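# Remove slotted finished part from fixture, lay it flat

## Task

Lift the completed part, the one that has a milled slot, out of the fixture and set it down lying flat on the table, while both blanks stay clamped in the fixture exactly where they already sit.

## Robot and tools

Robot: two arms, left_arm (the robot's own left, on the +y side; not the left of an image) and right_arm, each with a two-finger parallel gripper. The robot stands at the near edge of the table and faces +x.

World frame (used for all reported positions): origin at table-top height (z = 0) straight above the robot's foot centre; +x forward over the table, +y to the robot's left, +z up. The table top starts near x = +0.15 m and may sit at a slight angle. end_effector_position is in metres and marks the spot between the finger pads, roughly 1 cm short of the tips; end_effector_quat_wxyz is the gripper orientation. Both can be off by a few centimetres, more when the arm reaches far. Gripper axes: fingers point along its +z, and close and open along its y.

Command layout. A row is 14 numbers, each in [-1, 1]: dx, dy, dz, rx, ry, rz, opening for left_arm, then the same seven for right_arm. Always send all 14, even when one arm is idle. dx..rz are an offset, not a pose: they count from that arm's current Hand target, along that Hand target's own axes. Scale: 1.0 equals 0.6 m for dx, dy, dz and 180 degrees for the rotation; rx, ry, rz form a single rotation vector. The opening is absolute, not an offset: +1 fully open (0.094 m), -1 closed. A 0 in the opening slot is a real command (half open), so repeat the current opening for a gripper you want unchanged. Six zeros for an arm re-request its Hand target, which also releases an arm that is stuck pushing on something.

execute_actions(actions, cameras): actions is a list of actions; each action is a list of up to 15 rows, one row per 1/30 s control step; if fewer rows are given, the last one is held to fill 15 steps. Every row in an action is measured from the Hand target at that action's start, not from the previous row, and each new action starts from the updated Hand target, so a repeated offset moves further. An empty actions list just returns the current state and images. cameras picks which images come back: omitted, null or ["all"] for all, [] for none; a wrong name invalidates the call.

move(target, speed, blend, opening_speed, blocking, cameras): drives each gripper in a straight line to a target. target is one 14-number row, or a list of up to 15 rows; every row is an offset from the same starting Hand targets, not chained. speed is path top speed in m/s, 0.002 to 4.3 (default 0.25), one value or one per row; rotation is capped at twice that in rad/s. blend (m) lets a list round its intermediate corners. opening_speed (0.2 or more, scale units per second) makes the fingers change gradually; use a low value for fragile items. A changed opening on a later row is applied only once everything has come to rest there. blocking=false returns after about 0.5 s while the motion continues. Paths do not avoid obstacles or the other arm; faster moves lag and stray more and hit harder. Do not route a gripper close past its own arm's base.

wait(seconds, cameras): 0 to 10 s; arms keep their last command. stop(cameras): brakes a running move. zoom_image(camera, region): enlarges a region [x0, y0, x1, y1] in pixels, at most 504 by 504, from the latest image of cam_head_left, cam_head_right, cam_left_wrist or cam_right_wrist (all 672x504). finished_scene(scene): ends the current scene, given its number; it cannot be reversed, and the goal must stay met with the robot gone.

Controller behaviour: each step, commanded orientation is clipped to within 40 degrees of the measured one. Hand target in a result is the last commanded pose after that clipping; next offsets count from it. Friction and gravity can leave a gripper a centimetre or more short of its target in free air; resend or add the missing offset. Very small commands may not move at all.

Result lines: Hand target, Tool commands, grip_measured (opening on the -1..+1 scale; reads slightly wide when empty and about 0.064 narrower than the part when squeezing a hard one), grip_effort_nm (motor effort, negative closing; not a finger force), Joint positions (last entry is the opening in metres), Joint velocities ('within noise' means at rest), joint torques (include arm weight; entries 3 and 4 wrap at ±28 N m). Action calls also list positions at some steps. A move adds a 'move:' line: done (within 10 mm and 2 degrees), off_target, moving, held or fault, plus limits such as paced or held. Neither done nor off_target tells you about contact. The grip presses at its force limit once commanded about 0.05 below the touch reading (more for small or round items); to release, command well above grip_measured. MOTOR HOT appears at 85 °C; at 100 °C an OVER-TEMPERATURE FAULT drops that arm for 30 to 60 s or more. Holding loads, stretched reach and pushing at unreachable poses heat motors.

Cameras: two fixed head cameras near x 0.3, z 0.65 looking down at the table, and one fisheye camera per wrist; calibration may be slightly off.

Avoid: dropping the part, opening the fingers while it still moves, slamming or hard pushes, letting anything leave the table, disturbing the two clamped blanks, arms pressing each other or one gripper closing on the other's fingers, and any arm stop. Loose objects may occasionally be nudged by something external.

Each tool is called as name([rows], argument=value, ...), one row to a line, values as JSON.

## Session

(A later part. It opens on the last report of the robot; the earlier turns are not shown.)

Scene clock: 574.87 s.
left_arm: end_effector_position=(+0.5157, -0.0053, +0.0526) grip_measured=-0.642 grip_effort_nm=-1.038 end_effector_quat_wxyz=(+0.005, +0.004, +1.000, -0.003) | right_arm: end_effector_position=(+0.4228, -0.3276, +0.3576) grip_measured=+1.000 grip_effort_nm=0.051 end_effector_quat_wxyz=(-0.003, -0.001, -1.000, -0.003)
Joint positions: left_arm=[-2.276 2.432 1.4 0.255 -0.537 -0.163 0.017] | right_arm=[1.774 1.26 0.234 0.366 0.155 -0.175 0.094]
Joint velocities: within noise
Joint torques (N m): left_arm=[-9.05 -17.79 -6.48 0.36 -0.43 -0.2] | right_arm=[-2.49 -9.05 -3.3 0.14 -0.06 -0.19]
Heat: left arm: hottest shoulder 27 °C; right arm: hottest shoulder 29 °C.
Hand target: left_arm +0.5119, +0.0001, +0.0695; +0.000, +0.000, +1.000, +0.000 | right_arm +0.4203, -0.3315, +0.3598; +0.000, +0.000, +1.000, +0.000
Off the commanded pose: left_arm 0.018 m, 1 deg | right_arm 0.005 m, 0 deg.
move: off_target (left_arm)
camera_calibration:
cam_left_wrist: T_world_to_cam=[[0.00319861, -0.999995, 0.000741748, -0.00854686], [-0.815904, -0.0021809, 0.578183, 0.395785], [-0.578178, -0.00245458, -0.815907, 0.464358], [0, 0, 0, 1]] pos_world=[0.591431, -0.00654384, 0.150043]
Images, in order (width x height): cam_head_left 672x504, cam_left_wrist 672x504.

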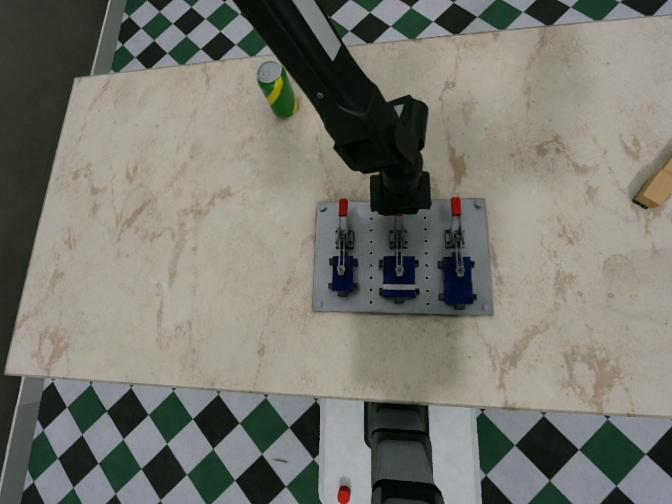

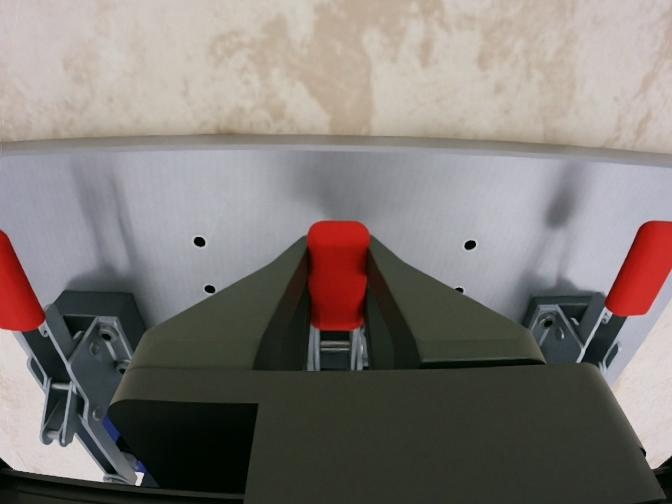

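move(target=[0,0,-0.025,0,0,0,-0.9, 0,0,0,0,0,0,1], speed=0.06, cameras=["cam_left_wrist"])

Scene clock: 582.27 s.
left_arm: end_effector_position=(+0.5153, -0.0052, +0.0535) grip_measured=-0.642 grip_effort_nm=-1.038 end_effector_quat_wxyz=(+0.006, +0.003, +1.000, -0.004) | right_arm: end_effector_position=(+0.4228, -0.3276, +0.3576) grip_measured=+1.000 grip_effort_nm=0.056 end_effector_quat_wxyz=(-0.003, -0.001, -1.000, -0.003)
Joint positions: left_arm=[-2.276 2.43 1.395 0.261 -0.534 -0.163 0.017] | right_arm=[1.774 1.26 0.234 0.366 0.155 -0.175 0.094]
Joint velocities: within noise
Joint torques (N m): left_arm=[-9.82 -19.9 -9.01 0.1 -0.93 -0.31] | right_arm=[-2.49 -9.05 -3.3 0.14 -0.06 -0.19]
Heat: left arm: hottest shoulder 28 °C; right arm: hottest shoulder 29 °C.
Hand target: left_arm +0.5118, +0.0001, +0.0845; +0.000, +0.000, +1.000, +0.000 | right_arm +0.4203, -0.3315, +0.3598; +0.000, +0.000, +1.000, +0.000
Off the commanded pose: left_arm 0.032 m, 1 deg | right_arm 0.005 m, 0 deg.
move: off_target (left_arm)
camera_calibration:
cam_left_wrist: T_world_to_cam=[[0.00467256, -0.999982, 0.00387043, -0.00929085], [-0.817151, -0.00158722, 0.576421, 0.395667], [-0.576404, -0.00585609, -0.817144, 0.464033], [0, 0, 0, 1]] pos_world=[0.590834, -0.00594525, 0.151147]
Images, in order (width x height): cam_left_wrist 672x504.

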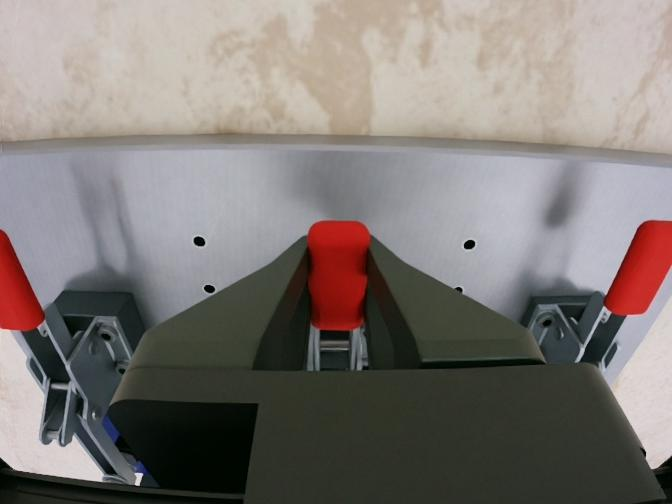

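move(target=[0,0,-0.0333,0,0,0,-0.9, 0,0,0,0,0,0,1], speed=0.06, cameras=["cam_left_wrist"])

Scene clock: 598.97 s.
left_arm: end_effector_position=(+0.5076, -0.0042, +0.0692) grip_measured=-0.642 grip_effort_nm=-1.033 end_effector_quat_wxyz=(+0.000, +0.008, +1.000, -0.007) | right_arm: end_effector_position=(+0.4228, -0.3276, +0.3576) grip_measured=+1.000 grip_effort_nm=0.056 end_effector_quat_wxyz=(-0.003, -0.001, -1.000, -0.003)
Joint positions: left_arm=[-2.289 2.399 1.342 0.265 -0.536 -0.169 0.017] | right_arm=[1.774 1.26 0.234 0.366 0.155 -0.175 0.094]
Joint velocities: within noise
Joint torques (N m): left_arm=[-10.29 -20.72 -8.66 -0.1 -1.38 -0.4] | right_arm=[-2.49 -9.05 -3.3 0.14 -0.06 -0.2]
Heat: left arm: hottest shoulder 28 °C; right arm: hottest shoulder 29 °C.
Hand target: left_arm +0.5119, +0.0001, +0.1044; +0.000, +0.000, +1.000, +0.000 | right_arm +0.4203, -0.3315, +0.3598; +0.000, +0.000, +1.000, +0.000
Off the commanded pose: left_arm 0.036 m, 1 deg | right_arm 0.005 m, 0 deg.
move: off_target (left_arm)
camera_calibration:
cam_left_wrist: T_world_to_cam=[[-0.00547629, -0.999941, 0.00935645, -0.00360769], [-0.81073, 0.00991704, 0.585336, 0.37642], [-0.585395, -0.00438008, -0.810737, 0.476537], [0, 0, 0, 1]] pos_world=[0.584117, -0.00525318, 0.166047]
Images, in order (width x height): cam_left_wrist 672x504.

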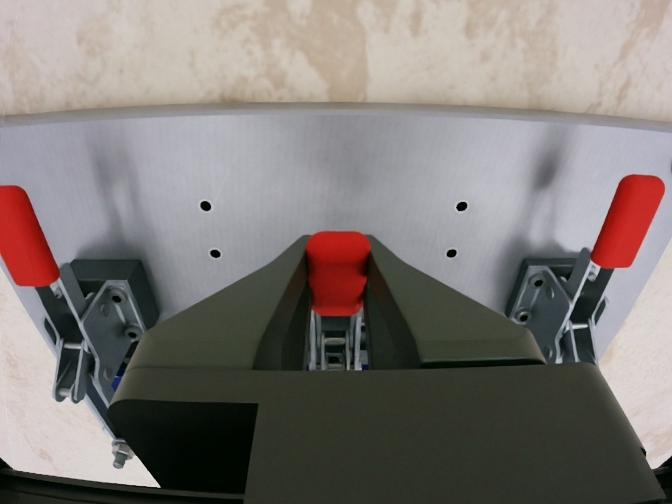

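move([
  [0.0367,0,-0.0093,0,0,0,-0.9, 0,0,0,0,0,0,1],
  [0.0783,0,-0.0127,0,0,0,-0.9, 0,0,0,0,0,0,1],
], speed=0.06, cameras=["cam_left_wrist","cam_right_wrist"])

Scene clock: 614.90 s.
left_arm: end_effector_position=(+0.4985, -0.0040, +0.0787) grip_measured=-0.642 grip_effort_nm=-1.033 end_effector_quat_wxyz=(+0.023, +0.002, +1.000, -0.008) | right_arm: end_effector_position=(+0.4228, -0.3276, +0.3576) grip_measured=+1.000 grip_effort_nm=0.056 end_effector_quat_wxyz=(-0.003, -0.001, -1.000, -0.003)
Joint positions: left_arm=[-2.301 2.398 1.286 0.369 -0.55 -0.164 0.017] | right_arm=[1.774 1.26 0.234 0.366 0.155 -0.175 0.094]
Joint velocities: within noise
Joint torques (N m): left_arm=[-10.87 -17.38 -11.29 0.08 -1.48 -0.61] | right_arm=[-2.49 -9.05 -3.3 0.14 -0.06 -0.19]
Heat: left arm: hottest shoulder 30 °C; right arm: hottest shoulder 29 °C.
Hand target: left_arm +0.4649, +0.0000, +0.1121; +0.000, +0.000, +1.000, +0.000 | right_arm +0.4203, -0.3315, +0.3598; +0.000, +0.000, +1.000, +0.000
Off the commanded pose: left_arm 0.047 m, 3 deg | right_arm 0.005 m, 0 deg.
move: off_target (left_arm)
camera_calibration:
cam_left_wrist: T_world_to_cam=[[0.007339, -0.999895, 0.0124789, -0.0101684], [-0.836625, 0.000695706, 0.547776, 0.379366], [-0.547727, -0.0144603, -0.836532, 0.462087], [0, 0, 0, 1]] pos_world=[0.570559, -0.00374932, 0.17887]
cam_right_wrist: T_world_to_cam=[[-0.00505001, -0.999978, 0.00441218, -0.32706], [-0.806698, 0.00668125, 0.590926, 0.134705], [-0.590943, -0.000575115, -0.806713, 0.664163], [0, 0, 0, 1]] pos_world=[0.499497, -0.327571, 0.457632]
Images, in order (width x height): cam_left_wrist 672x504, cam_right_wrist 672x504.

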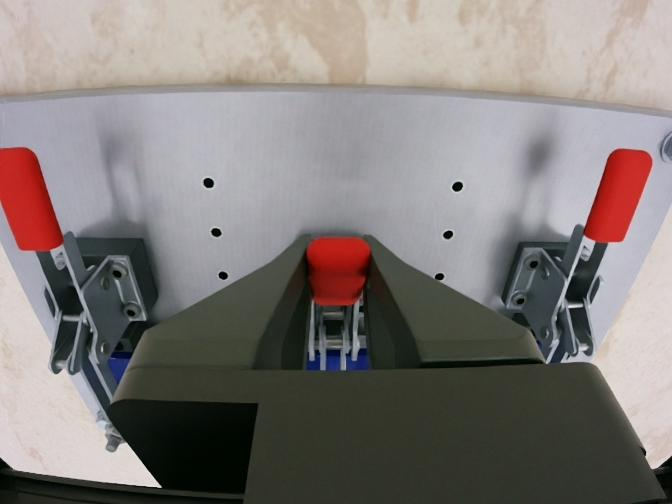

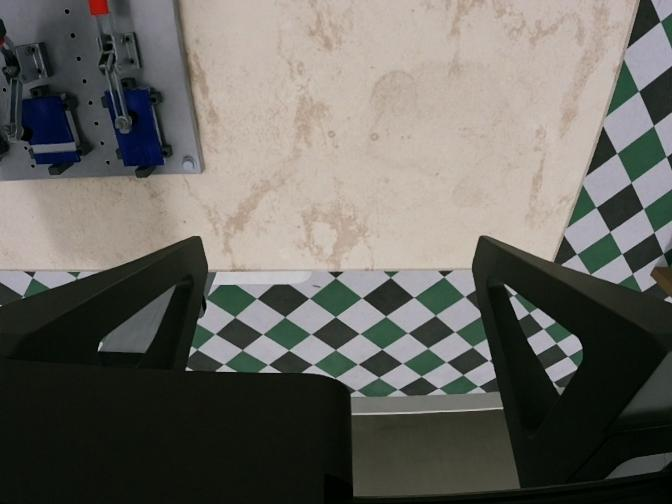

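move([
  [0,0,0,0,0,0,-0.62, 0,0,0,0,0,0,1],
], speed=0.06, opening_speed=0.3, cameras=["cam_left_wrist","cam_right_wrist"])

Scene clock: 629.40 s.
left_arm: end_effector_position=(+0.4858, -0.0034, +0.0860) grip_measured=-0.615 grip_effort_nm=-0.276 end_effector_quat_wxyz=(+0.017, +0.001, +1.000, -0.004) | right_arm: end_effector_position=(+0.4228, -0.3276, +0.3576) grip_measured=+1.000 grip_effort_nm=0.056 end_effector_quat_wxyz=(-0.003, -0.001, -1.000, -0.003)
Joint positions: left_arm=[-2.312 2.393 1.257 0.371 -0.564 -0.184 0.018] | right_arm=[1.774 1.26 0.234 0.366 0.155 -0.175 0.094]
Joint velocities: within noise
Joint torques (N m): left_arm=[-10.17 -17.03 -9.28 -0.03 -0.88 -0.45] | right_arm=[-2.43 -9 -3.3 0.14 -0.06 -0.2]
Heat: left arm: hottest shoulder 30 °C; right arm: hottest shoulder 29 °C.
Hand target: left_arm +0.4648, +0.0001, +0.1120; +0.000, +0.000, +1.000, +0.000 | right_arm +0.4203, -0.3315, +0.3598; +0.000, +0.000, +1.000, +0.000
Off the commanded pose: left_arm 0.034 m, 2 deg | right_arm 0.005 m, 0 deg.
move: off_target (left_arm)
camera_calibration:
cam_left_wrist: T_world_to_cam=[[0.00866448, -0.999955, 0.00374532, -0.00948219], [-0.829234, -0.00509193, 0.558879, 0.360251], [-0.558835, -0.00794814, -0.829241, 0.466037], [0, 0, 0, 1]] pos_world=[0.559252, -0.00394327, 0.185156]
cam_right_wrist: T_world_to_cam=[[-0.00505001, -0.999978, 0.00441218, -0.32706], [-0.806698, 0.00668125, 0.590926, 0.134705], [-0.590943, -0.000575115, -0.806713, 0.664163], [0, 0, 0, 1]] pos_world=[0.499497, -0.327571, 0.457632]
Images, in order (width x height): cam_left_wrist 672x504, cam_right_wrist 672x504.

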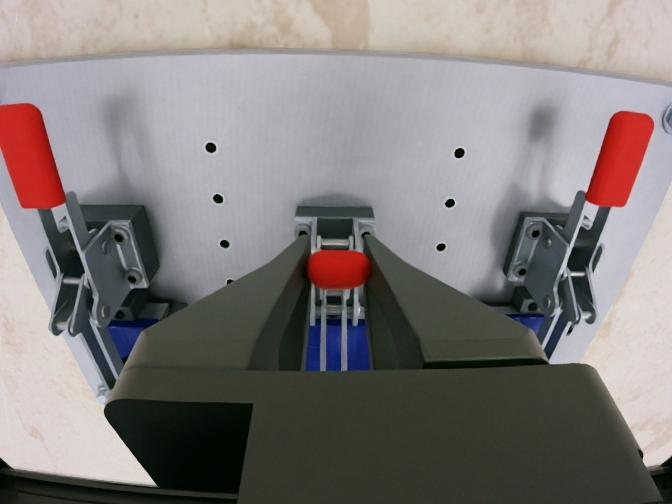

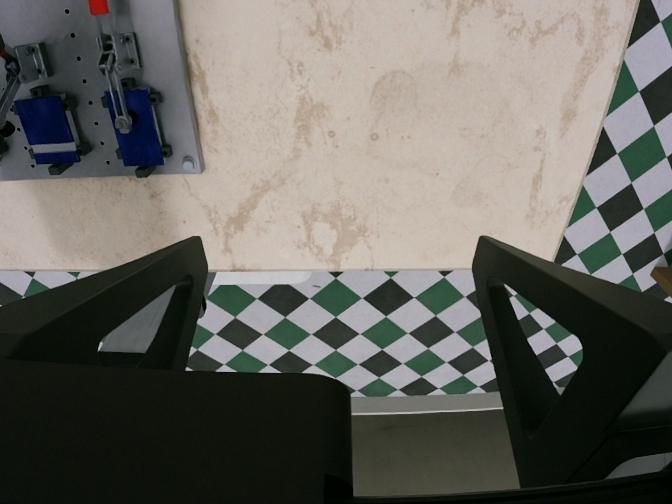

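move([
  [0.0417,0,0.0083,0,0,0,-0.61, 0,0,0,0,0,0,1],
], speed=0.06, opening_speed=0.3, cameras=["cam_left_wrist","cam_right_wrist"])

Scene clock: 648.07 s.
left_arm: end_effector_position=(+0.4784, -0.0032, +0.0895) grip_measured=-0.607 grip_effort_nm=-0.173 end_effector_quat_wxyz=(+0.023, -0.007, +1.000, -0.006) | right_arm: end_effector_position=(+0.4228, -0.3276, +0.3576) grip_measured=+1.000 grip_effort_nm=0.056 end_effector_quat_wxyz=(-0.003, -0.001, -1.000, -0.003)
Joint positions: left_arm=[-2.317 2.397 1.231 0.415 -0.566 -0.195 0.018] | right_arm=[1.774 1.26 0.234 0.366 0.155 -0.175 0.094]
Joint velocities: within noise
Joint torques (N m): left_arm=[-9.93 -13.8 -9.02 0.58 -0.92 -0.36] | right_arm=[-2.49 -9.05 -3.3 0.16 -0.05 -0.19]
Heat: left arm: hottest shoulder 29 °C; right arm: hottest shoulder 29 °C.
Hand target: left_arm +0.4398, +0.0000, +0.1071; +0.000, +0.000, +1.000, +0.000 | right_arm +0.4203, -0.3315, +0.3598; +0.000, +0.000, +1.000, +0.000
Off the commanded pose: left_arm 0.043 m, 3 deg | right_arm 0.005 m, 0 deg.
move: off_target (left_arm)
camera_calibration:
cam_left_wrist: T_world_to_cam=[[0.0251069, -0.999645, 0.00894012, -0.0175544], [-0.836655, -0.0161169, 0.547493, 0.356684], [-0.547154, -0.0212256, -0.836763, 0.459858], [0, 0, 0, 1]] pos_world=[0.550476, -0.00203877, 0.189667]
cam_right_wrist: T_world_to_cam=[[-0.00505001, -0.999978, 0.00441218, -0.32706], [-0.806698, 0.00668125, 0.590926, 0.134705], [-0.590943, -0.000575115, -0.806713, 0.664163], [0, 0, 0, 1]] pos_world=[0.499497, -0.327571, 0.457632]
Images, in order (width x height): cam_left_wrist 672x504, cam_right_wrist 672x504.

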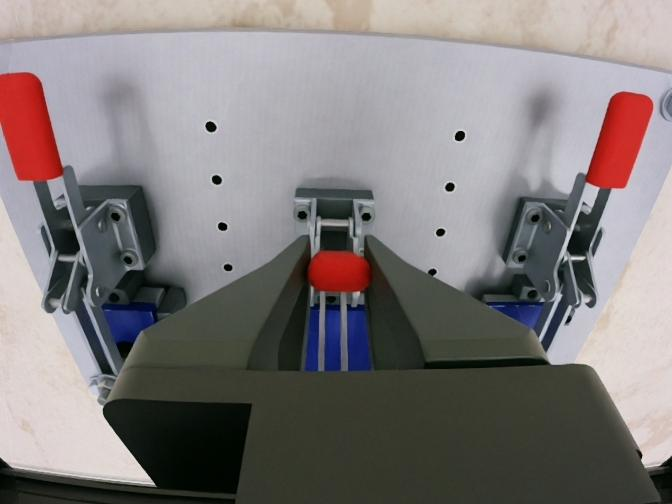

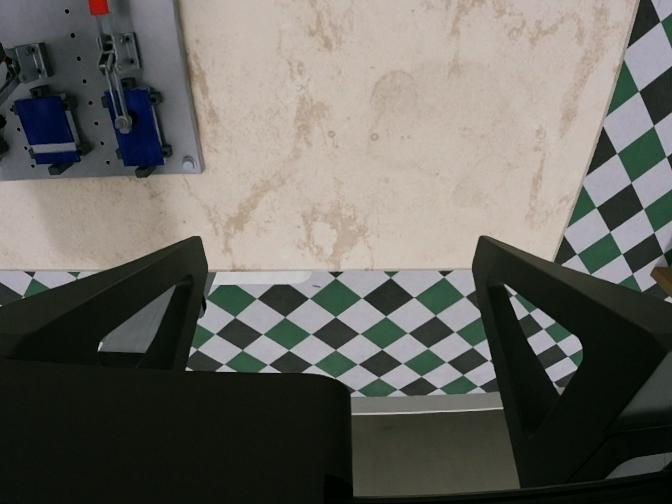

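zoom_image(camera="cam_right_wrist", region=[0, 0, 160, 190])

Scaled by 2.653 from the camera's 672x504 image, which has a finer 960x720 frame.

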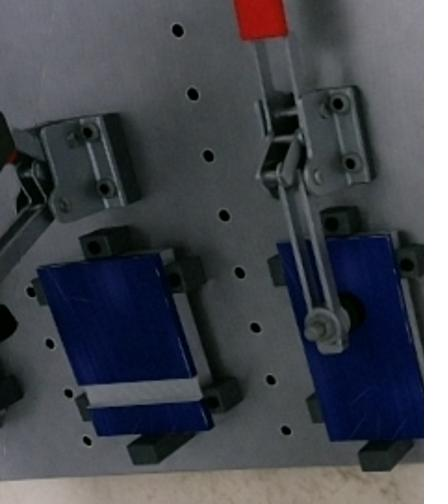

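move([
  [0,0,0,0,-0.111,0,-0.64, 0,0,0,0,0,0,1],
], speed=0.08, opening_speed=0.3, cameras=["cam_left_wrist","cam_right_wrist"])

Scene clock: 680.13 s.
left_arm: end_effector_position=(+0.4649, -0.0032, +0.0894) grip_measured=-0.639 grip_effort_nm=-0.945 end_effector_quat_wxyz=(+0.180, -0.004, +0.984, -0.003) | right_arm: end_effector_position=(+0.4228, -0.3276, +0.3576) grip_measured=+1.000 grip_effort_nm=0.051 end_effector_quat_wxyz=(-0.003, -0.001, -1.000, -0.003)
Joint positions: left_arm=[-2.331 2.563 1.181 1.006 -0.61 0.016 0.017] | right_arm=[1.774 1.26 0.234 0.366 0.155 -0.175 0.094]
Joint velocities: within noise
Joint torques (N m): left_arm=[-9.76 -11.69 -9.28 2.65 -1.12 -0.12] | right_arm=[-2.37 -9.11 -3.32 0.14 -0.06 -0.19]
Heat: left arm: hottest shoulder 28 °C; right arm: hottest shoulder 28 °C.
Hand target: left_arm +0.4399, +0.0000, +0.1072; +0.173, +0.000, +0.985, +0.000 | right_arm +0.4203, -0.3315, +0.3598; +0.000, +0.000, +1.000, +0.000
Off the commanded pose: left_arm 0.031 m, 1 deg | right_arm 0.005 m, 0 deg.
move: off_target (left_arm)
camera_calibration:
cam_left_wrist: T_world_to_cam=[[0.0182976, -0.999809, 0.00680103, -0.0138336], [-0.965442, -0.0158991, 0.260133, 0.430981], [-0.259976, -0.0113258, -0.965549, 0.33044], [0, 0, 0, 1]] pos_world=[0.502247, -0.00323622, 0.207038]
cam_right_wrist: T_world_to_cam=[[-0.00505001, -0.999978, 0.00441218, -0.32706], [-0.806698, 0.00668125, 0.590926, 0.134705], [-0.590943, -0.000575115, -0.806713, 0.664163], [0, 0, 0, 1]] pos_world=[0.499497, -0.327571, 0.457632]
Images, in order (width x height): cam_left_wrist 672x504, cam_right_wrist 672x504.

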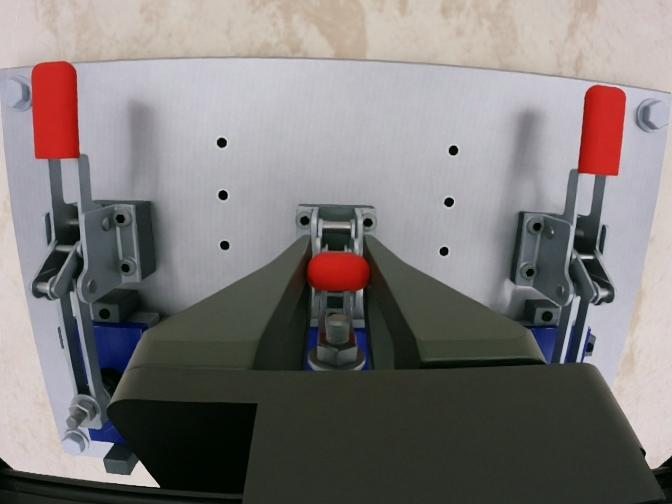

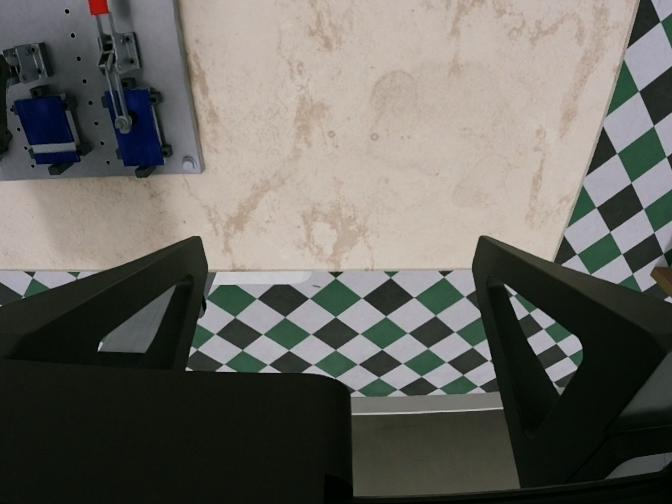

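move([
  [-0.0187,0.0017,0.0511,0,0,0,-0.64, 0,0,0,0,0,0,1],
  [-0.0187,0.0017,0.0511,0,0,0,-0.3, 0,0,0,0,0,0,1],
], speed=0.08, opening_speed=0.5, cameras=["cam_left_wrist","cam_right_wrist"])

Scene clock: 701.37 s.
left_arm: end_effector_position=(+0.4651, -0.0041, +0.0883) grip_measured=-0.303 grip_effort_nm=0.105 end_effector_quat_wxyz=(+0.179, +0.001, +0.984, -0.004) | right_arm: end_effector_position=(+0.4228, -0.3276, +0.3576) grip_measured=+1.000 grip_effort_nm=0.056 end_effector_quat_wxyz=(-0.003, -0.001, -1.000, -0.003)
Joint positions: left_arm=[-2.33 2.563 1.184 0.999 -0.606 0.024 0.033] | right_arm=[1.774 1.26 0.234 0.366 0.155 -0.175 0.094]
Joint velocities: within noise
Joint torques (N m): left_arm=[-7.41 -10.87 -3.14 0.76 0.08 -0.04] | right_arm=[-2.43 -9.05 -3.29 0.14 -0.05 -0.2]
Heat: left arm: hottest shoulder 28 °C; right arm: hottest shoulder 28 °C.
Hand target: left_arm +0.4609, +0.0012, +0.0820; +0.173, +0.000, +0.985, +0.000 | right_arm +0.4203, -0.3315, +0.3598; +0.000, +0.000, +1.000, +0.000
Off the commanded pose: left_arm 0.009 m, 1 deg | right_arm 0.005 m, 0 deg.
move: done
camera_calibration:
cam_left_wrist: T_world_to_cam=[[0.00793291, -0.999946, 0.00669705, -0.00990925], [-0.964795, -0.00589305, 0.262937, 0.430888], [-0.262883, -0.00854714, -0.96479, 0.33071], [0, 0, 0, 1]] pos_world=[0.502736, -0.00454285, 0.205836]
cam_right_wrist: T_world_to_cam=[[-0.00505001, -0.999978, 0.00441218, -0.32706], [-0.806698, 0.00668125, 0.590926, 0.134705], [-0.590943, -0.000575115, -0.806713, 0.664163], [0, 0, 0, 1]] pos_world=[0.499497, -0.327571, 0.457632]
Images, in order (width x height): cam_left_wrist 672x504, cam_right_wrist 672x504.

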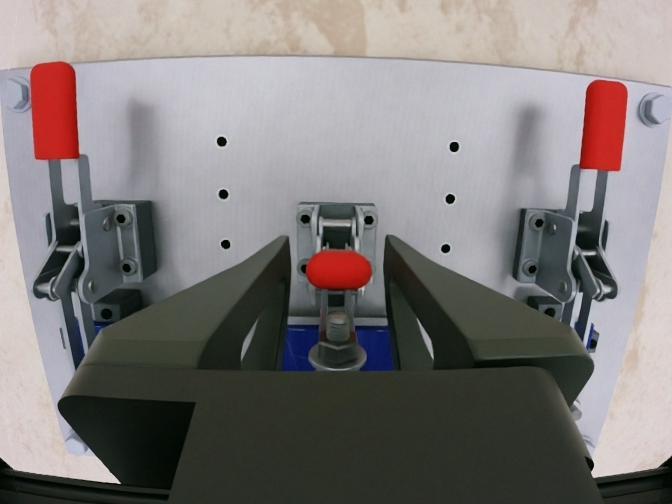

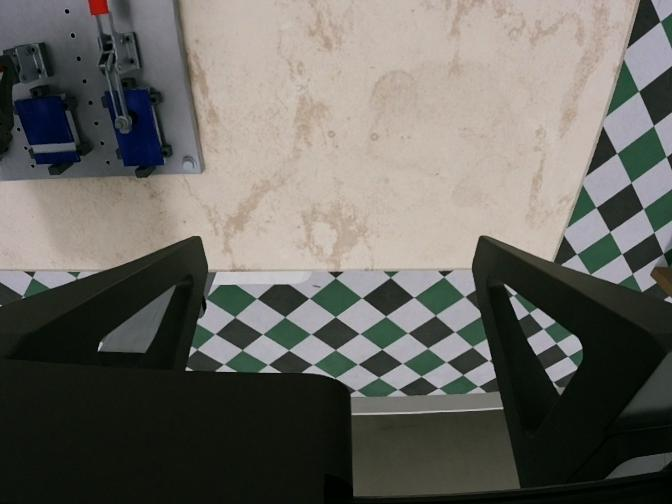

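move([
  [-0.057,0,-0.1567,0,0,0,-0.3, 0,0,0,0,0,0,1],
  [0.0573,-0.002,-0.2568,0,-0.0556,0,0.9, 0,0,0,0,0,0,1],
], speed=0.2, blend=[0.02,0], opening_speed=1.5, cameras=["cam_left_wrist","cam_right_wrist","cam_head_left"])

Scene clock: 726.40 s.
left_arm: end_effector_position=(+0.3820, +0.0045, +0.2068) grip_measured=+0.897 grip_effort_nm=0.105 end_effector_quat_wxyz=(+0.258, -0.010, +0.966, +0.007) | right_arm: end_effector_position=(+0.4228, -0.3276, +0.3576) grip_measured=+1.000 grip_effort_nm=0.056 end_effector_quat_wxyz=(-0.003, -0.001, -1.000, -0.003)
Joint positions: left_arm=[-2.521 2.636 0.895 1.528 -0.806 0.072 0.089] | right_arm=[1.774 1.26 0.234 0.366 0.155 -0.175 0.094]
Joint velocities: within noise
Joint torques (N m): left_arm=[-9.47 -9.17 -5.75 1.81 -0.11 0.1] | right_arm=[-2.49 -9.05 -3.32 0.14 -0.06 -0.2]
Heat: left arm: hottest shoulder 28 °C; right arm: hottest shoulder 28 °C.
Hand target: left_arm +0.3759, +0.0000, +0.2152; +0.259, +0.000, +0.966, +0.000 | right_arm +0.4203, -0.3315, +0.3598; +0.000, +0.000, +1.000, +0.000
Off the commanded pose: left_arm 0.011 m, 1 deg | right_arm 0.005 m, 0 deg.
move: off_target (left_arm); target 2's new opening was sent with left_arm's hand 0.011 m and 1 deg from that target
camera_calibration:
cam_left_wrist: T_world_to_cam=[[0.033614, -0.999416, -0.00606751, -0.00858227], [-0.993923, -0.0340647, 0.104672, 0.363583], [-0.104818, 0.00251219, -0.994488, 0.368873], [0, 0, 0, 1]] pos_world=[0.400327, 0.0028814, 0.32873]
cam_right_wrist: T_world_to_cam=[[-0.00505001, -0.999978, 0.00441218, -0.32706], [-0.806698, 0.00668125, 0.590926, 0.134705], [-0.590943, -0.000575115, -0.806713, 0.664163], [0, 0, 0, 1]] pos_world=[0.499497, -0.327571, 0.457632]
Images, in order (width x height): cam_head_left 672x504, cam_left_wrist 672x504, cam_right_wrist 672x504.

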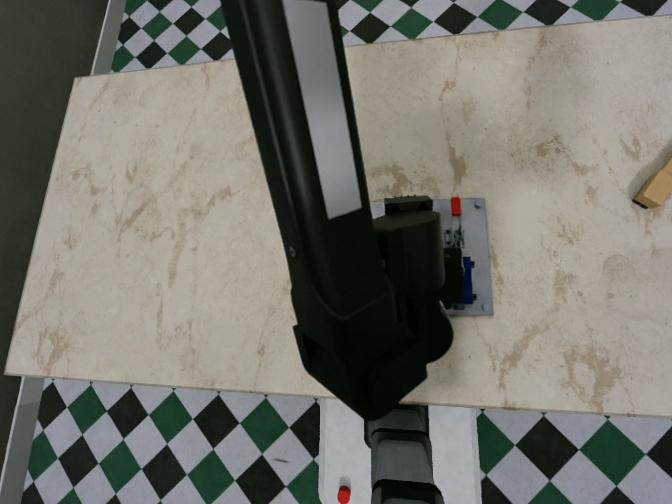

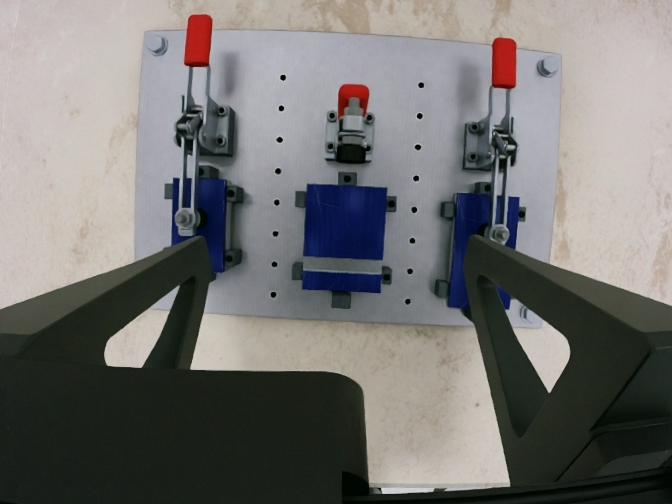

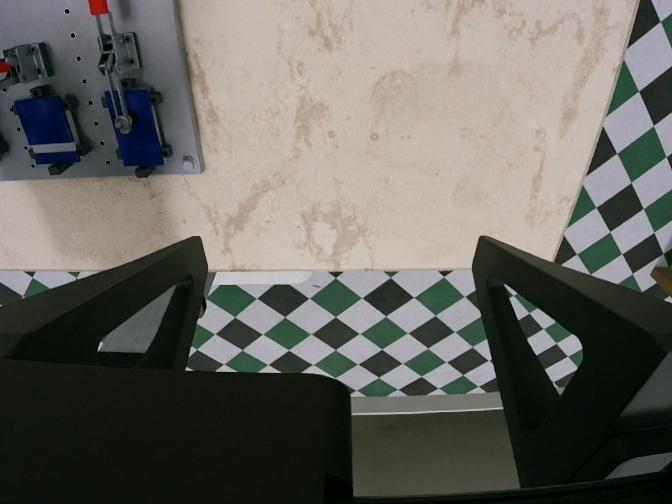

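zoom_image(camera="cam_left_wrist", region=[260, 70, 440, 320])

Scaled by 2.016 from the camera's 672x504 image, which has a finer 960x720 frame.

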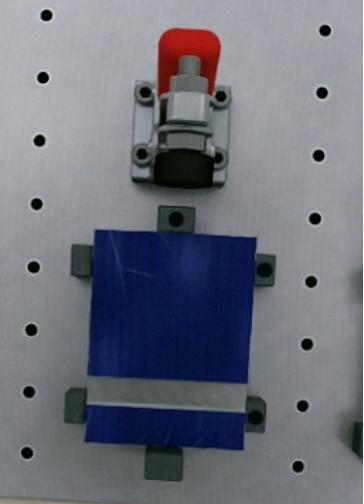

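move([
  [0.0964,-0.0058,0.1503,0,0,0.01,1, 0,0,0,0,0,0,1],
], speed=0.2, cameras=["cam_left_wrist","cam_right_wrist"])

Scene clock: 772.93 s.
left_arm: end_effector_position=(+0.3756, -0.0078, +0.1150) grip_measured=+0.998 grip_effort_nm=0.105 end_effector_quat_wxyz=(+0.263, +0.009, +0.965, -0.001) | right_arm: end_effector_position=(+0.4228, -0.3276, +0.3576) grip_measured=+1.000 grip_effort_nm=0.051 end_effector_quat_wxyz=(-0.003, -0.001, -1.000, -0.003)
Joint positions: left_arm=[-2.403 2.805 1.144 1.481 -0.664 0.143 0.094] | right_arm=[1.774 1.26 0.234 0.366 0.155 -0.175 0.094]
Joint velocities: within noise
Joint torques (N m): left_arm=[-7.18 -7.41 -3.89 1.02 0.16 0.09] | right_arm=[-2.43 -9.05 -3.32 0.16 -0.06 -0.19]
Heat: left arm: hottest shoulder 27 °C; right arm: hottest shoulder 28 °C.
Hand target: left_arm +0.3708, -0.0036, +0.1082; +0.258, +0.015, +0.966, +0.004 | right_arm +0.4203, -0.3315, +0.3598; +0.000, +0.000, +1.000, +0.000
Off the commanded pose: left_arm 0.009 m, 1 deg | right_arm 0.005 m, 0 deg.
move: done
camera_calibration:
cam_left_wrist: T_world_to_cam=[[-0.00576993, -0.999983, -0.000195263, -0.00713813], [-0.995686, 0.00572705, 0.0926073, 0.368794], [-0.0926046, 0.000728759, -0.995703, 0.27247], [0, 0, 0, 1]] pos_world=[0.392394, -0.00944868, 0.237144]
cam_right_wrist: T_world_to_cam=[[-0.00505001, -0.999978, 0.00441218, -0.32706], [-0.806698, 0.00668125, 0.590926, 0.134705], [-0.590943, -0.000575115, -0.806713, 0.664163], [0, 0, 0, 1]] pos_world=[0.499497, -0.327571, 0.457632]
Images, in order (width x height): cam_left_wrist 672x504, cam_right_wrist 672x504.

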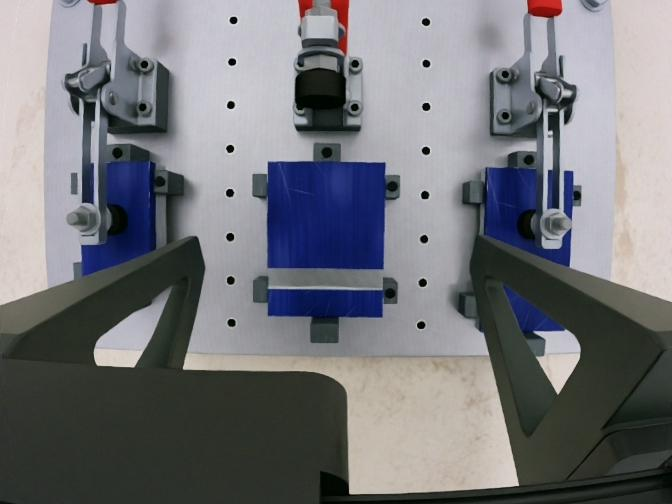

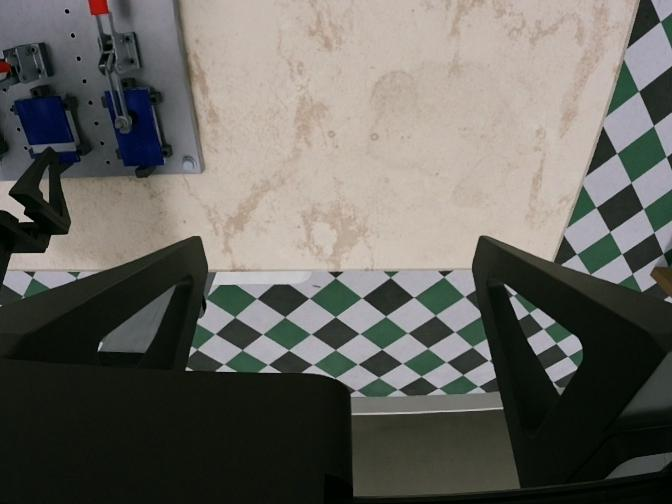

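move([
  [0.0637,0.009,0.1135,0,0,0,0.72, 0,0,0,0,0,0,1],
], speed=0.1, opening_speed=1, cameras=["cam_left_wrist","cam_right_wrist"])

Scene clock: 809.27 s.
left_arm: end_effector_position=(+0.3786, -0.0040, +0.0379) grip_measured=+0.722 grip_effort_nm=-0.120 end_effector_quat_wxyz=(+0.265, +0.009, +0.964, -0.003) | right_arm: end_effector_position=(+0.4228, -0.3276, +0.3576) grip_measured=+1.000 grip_effort_nm=0.051 end_effector_quat_wxyz=(-0.003, -0.001, -1.000, -0.003)
Joint positions: left_arm=[-2.301 2.919 1.358 1.397 -0.561 0.167 0.081] | right_arm=[1.774 1.26 0.234 0.366 0.155 -0.175 0.094]
Joint velocities: within noise
Joint torques (N m): left_arm=[-6.59 -6.48 -3.82 1.13 0.18 0.11] | right_arm=[-2.43 -9.05 -3.29 0.16 -0.06 -0.2]
Heat: left arm: hottest shoulder 27 °C; right arm: hottest shoulder 28 °C.
Hand target: left_arm +0.3720, +0.0030, +0.0302; +0.259, +0.015, +0.966, +0.004 | right_arm +0.4203, -0.3315, +0.3598; +0.000, +0.000, +1.000, +0.000
Off the commanded pose: left_arm 0.012 m, 1 deg | right_arm 0.005 m, 0 deg.
move: off_target (left_arm)
camera_calibration:
cam_left_wrist: T_world_to_cam=[[-0.00791332, -0.999967, 0.00159307, -0.00258021], [-0.995928, 0.0080244, 0.08979, 0.37904], [-0.0897999, -0.000876046, -0.995959, 0.195066], [0, 0, 0, 1]] pos_world=[0.394993, -0.00545081, 0.160248]
cam_right_wrist: T_world_to_cam=[[-0.00505001, -0.999978, 0.00441218, -0.32706], [-0.806698, 0.00668125, 0.590926, 0.134705], [-0.590943, -0.000575115, -0.806713, 0.664163], [0, 0, 0, 1]] pos_world=[0.499497, -0.327571, 0.457632]
Images, in order (width x height): cam_left_wrist 672x504, cam_right_wrist 672x504.

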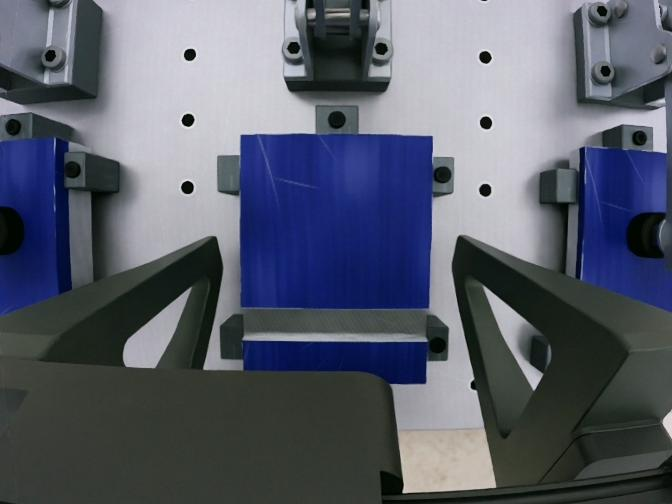

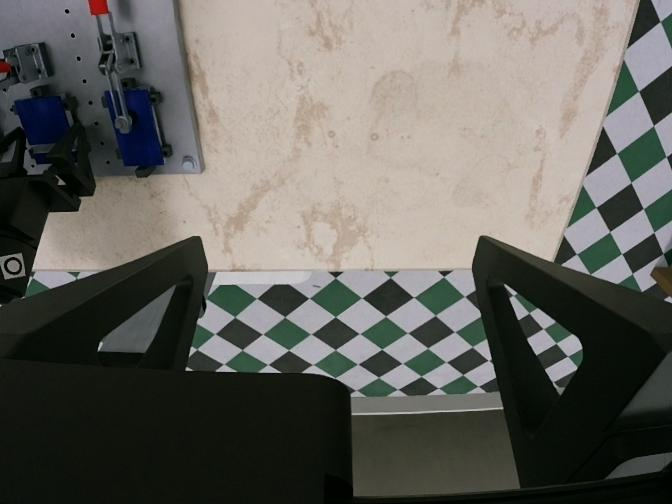

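move([
  [0,0,0,0,0,0,0.1, 0,0,0,0,0,0,1],
], speed=0.1, opening_speed=0.4, cameras=["cam_left_wrist"])

Scene clock: 823.73 s.
left_arm: end_effector_position=(+0.3786, -0.0036, +0.0377) grip_measured=+0.268 grip_effort_nm=-1.033 end_effector_quat_wxyz=(+0.265, +0.010, +0.964, -0.002) | right_arm: end_effector_position=(+0.4228, -0.3276, +0.3576) grip_measured=+1.000 grip_effort_nm=0.056 end_effector_quat_wxyz=(-0.003, -0.001, -1.000, -0.003)
Joint positions: left_arm=[-2.3 2.919 1.358 1.396 -0.56 0.169 0.06] | right_arm=[1.774 1.26 0.234 0.366 0.155 -0.175 0.094]
Joint velocities: within noise
Joint torques (N m): left_arm=[-6.77 -6.53 -3.78 1.06 0.17 0.09] | right_arm=[-2.43 -9.05 -3.29 0.16 -0.05 -0.2]
Heat: left arm: hottest shoulder 27 °C; right arm: hottest shoulder 28 °C.
Hand target: left_arm +0.3720, +0.0029, +0.0302; +0.259, +0.015, +0.966, +0.004 | right_arm +0.4203, -0.3315, +0.3598; +0.000, +0.000, +1.000, +0.000
Off the commanded pose: left_arm 0.012 m, 1 deg | right_arm 0.005 m, 0 deg.
move: off_target (left_arm)
camera_calibration:
cam_left_wrist: T_world_to_cam=[[-0.00943464, -0.999955, 0.000332401, -0.0015768], [-0.99587, 0.00942611, 0.0903054, 0.379065], [-0.0903045, 0.000520971, -0.995914, 0.194974], [0, 0, 0, 1]] pos_world=[0.395092, -0.00525142, 0.159947]
Images, in order (width x height): cam_left_wrist 672x504.

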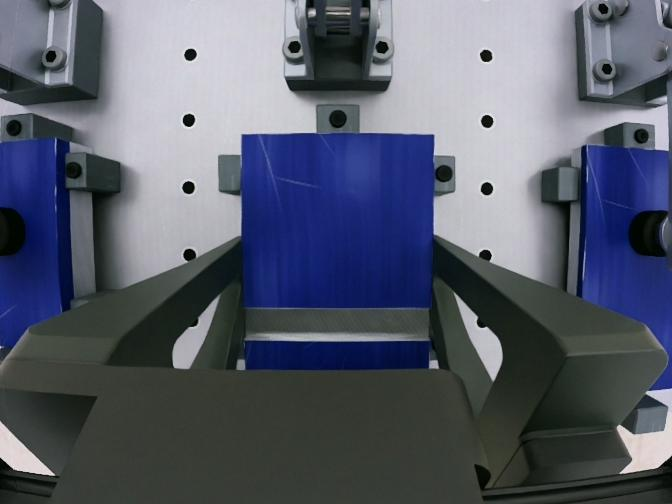

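move([
  [-0.1,0.003,-0.1732,0,0,0,0.1, 0,0,0,0,0,0,1],
  [-0.0853,0.4698,-0.1732,0,0,0,0.1, 0,0,0,0,0,0,1],
], speed=0.2, blend=[0.04,0], cameras=["cam_left_wrist","cam_head_left"])

Scene clock: 844.30 s.
left_arm: end_effector_position=(+0.3813, +0.2772, +0.1317) grip_measured=+0.267 grip_effort_nm=-1.038 end_effector_quat_wxyz=(+0.198, +0.016, +0.980, -0.015) | right_arm: end_effector_position=(+0.4228, -0.3276, +0.3576) grip_measured=+1.000 grip_effort_nm=0.051 end_effector_quat_wxyz=(-0.003, -0.001, -1.000, -0.003)
Joint positions: left_arm=[-1.734 2.528 0.706 1.542 -0.008 0.26 0.06] | right_arm=[1.774 1.26 0.234 0.366 0.155 -0.175 0.094]
Joint velocities: within noise
Joint torques (N m): left_arm=[-0.38 -9.76 -12.71 1.96 0.28 0.13] | right_arm=[-2.43 -9 -3.3 0.14 -0.06 -0.19]
Heat: left arm: hottest shoulder 27 °C; right arm: hottest shoulder 28 °C.
Hand target: left_arm +0.3720, +0.2833, +0.1501; +0.258, +0.015, +0.966, +0.004 | right_arm +0.4203, -0.3315, +0.3598; +0.000, +0.000, +1.000, +0.000
Off the commanded pose: left_arm 0.021 m, 7 deg | right_arm 0.005 m, 0 deg.
joint sent to its limit (left arm) — joint 4 (wrist pitch), upper limit. The joint targets are off in orientation, not in position.
move: off_target (left_arm)
camera_calibration:
cam_left_wrist: T_world_to_cam=[[-0.0253126, -0.999421, 0.0227409, 0.282163], [-0.973673, 0.0298027, 0.225992, 0.338634], [-0.226539, -0.0164217, -0.973864, 0.342369], [0, 0, 0, 1]] pos_world=[0.414421, 0.277529, 0.250475]
Images, in order (width x height): cam_head_left 672x504, cam_left_wrist 672x504.

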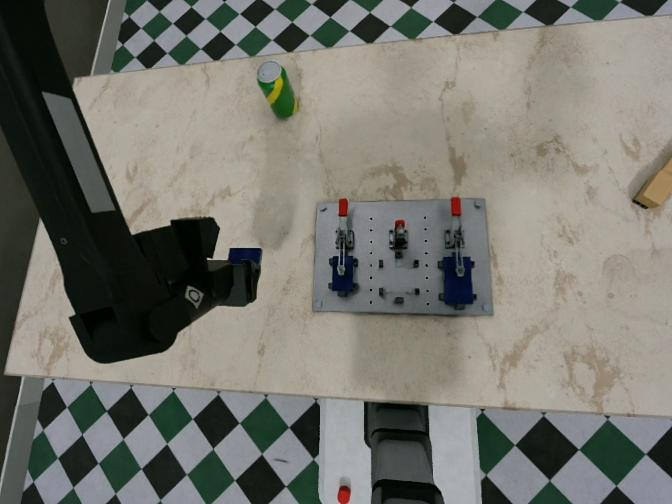

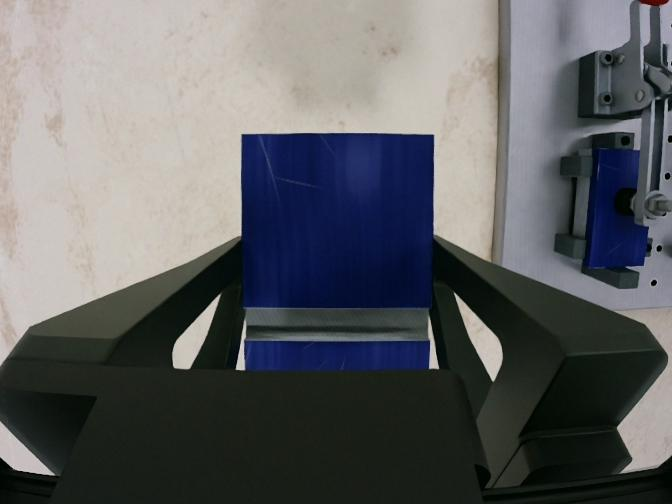

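move([
  [-0.0272,-0.0292,0.198,0,0,0,0.1, 0,0,0,0,0,0,1],
], speed=0.2, cameras=["cam_left_wrist","cam_head_left"])

Scene clock: 861.60 s.
left_arm: end_effector_position=(+0.4464, +0.2738, +0.0566) grip_measured=+0.267 grip_effort_nm=-1.038 end_effector_quat_wxyz=(+0.259, +0.011, +0.966, +0.009) | right_arm: end_effector_position=(+0.4228, -0.3276, +0.3576) grip_measured=+1.000 grip_effort_nm=0.051 end_effector_quat_wxyz=(-0.003, -0.001, -1.000, -0.003)
Joint positions: left_arm=[-1.755 2.578 0.98 1.451 -0.045 0.262 0.06] | right_arm=[1.774 1.26 0.234 0.366 0.155 -0.175 0.094]
Joint velocities: within noise
Joint torques (N m): left_arm=[-2.61 -8.53 -5.85 1.4 -0.01 0.03] | right_arm=[-2.43 -9.17 -3.29 0.13 -0.06 -0.2]
Heat: left arm: hottest shoulder 27 °C; right arm: hottest shoulder 28 °C.
Hand target: left_arm +0.4449, +0.2652, +0.0551; +0.258, +0.015, +0.966, +0.004 | right_arm +0.4203, -0.3315, +0.3598; +0.000, +0.000, +1.000, +0.000
Off the commanded pose: left_arm 0.009 m, 1 deg | right_arm 0.005 m, 0 deg.
move: done
camera_calibration:
cam_left_wrist: T_world_to_cam=[[-0.00542127, -0.99975, -0.0216936, 0.275885], [-0.994748, 0.00317431, 0.102301, 0.442824], [-0.102207, 0.0221342, -0.994517, 0.219136], [0, 0, 0, 1]] pos_world=[0.464391, 0.26956, 0.178617]
Images, in order (width x height): cam_head_left 672x504, cam_left_wrist 672x504.

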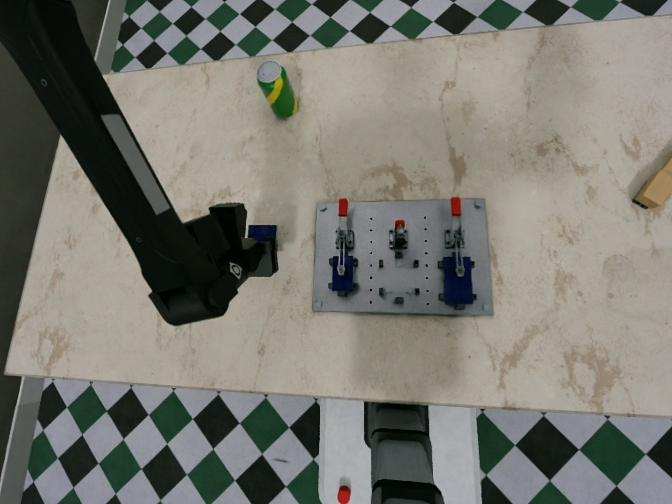

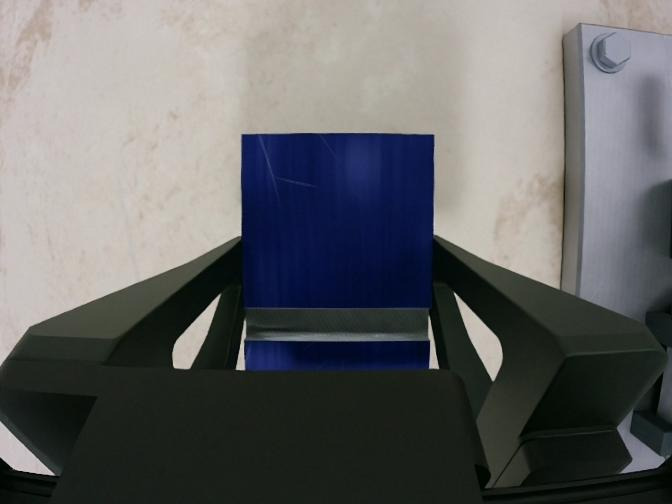

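move([
  [0.0208,0,0.0361,0,0,0,0.1, 0,0,0,0,0,0,1],
], speed=0.06, cameras=["cam_left_wrist","cam_head_left"])

zoom_image(camera="cam_head_left", region=[200, 180, 340, 330])

Scene clock: 869.60 s.
left_arm: end_effector_position=(+0.4479, +0.2698, +0.0324) grip_measured=+0.267 grip_effort_nm=-1.033 end_effector_quat_wxyz=(+0.259, +0.012, +0.966, +0.008) | right_arm: end_effector_position=(+0.4228, -0.3276, +0.3576) grip_measured=+1.000 grip_effort_nm=0.046 end_effector_quat_wxyz=(-0.003, -0.001, -1.000, -0.003)
Joint positions: left_arm=[-1.755 2.619 1.058 1.415 -0.041 0.262 0.06] | right_arm=[1.774 1.26 0.234 0.366 0.155 -0.175 0.094]
Joint velocities: within noise
Joint torques (N m): left_arm=[-2.08 -8.41 -5.61 1.4 0.24 0.04] | right_arm=[-2.49 -9.05 -3.32 0.14 -0.06 -0.19]
Heat: left arm: hottest shoulder 27 °C; right arm: hottest shoulder 28 °C.
Hand target: left_arm +0.4448, +0.2656, +0.0300; +0.258, +0.015, +0.966, +0.004 | right_arm +0.4203, -0.3315, +0.3598; +0.000, +0.000, +1.000, +0.000
Off the commanded pose: left_arm 0.006 m, 1 deg | right_arm 0.005 m, 0 deg.
move: done
camera_calibration:
cam_left_wrist: T_world_to_cam=[[-0.0069103, -0.999797, -0.0189306, 0.271945], [-0.994892, 0.0049674, 0.100822, 0.446422], [-0.100707, 0.0195307, -0.994724, 0.195312], [0, 0, 0, 1]] pos_world=[0.46569, 0.265857, 0.154421]
Images, in order (width x height): cam_head_left 672x504, cam_left_wrist 672x504.

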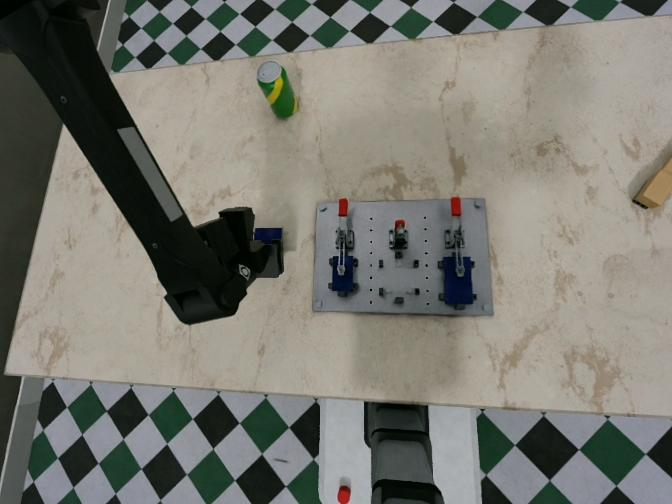

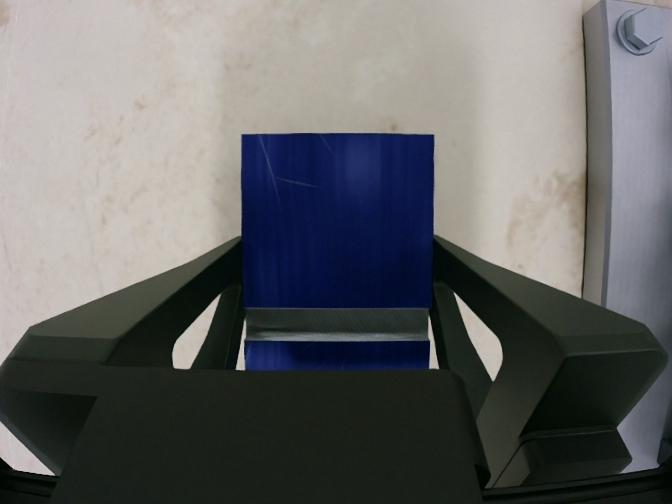

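Scaled by 3.360.

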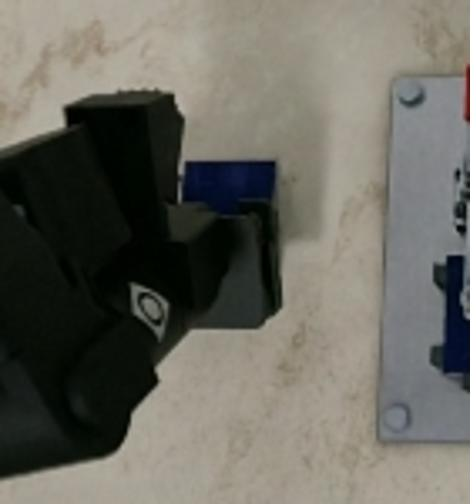

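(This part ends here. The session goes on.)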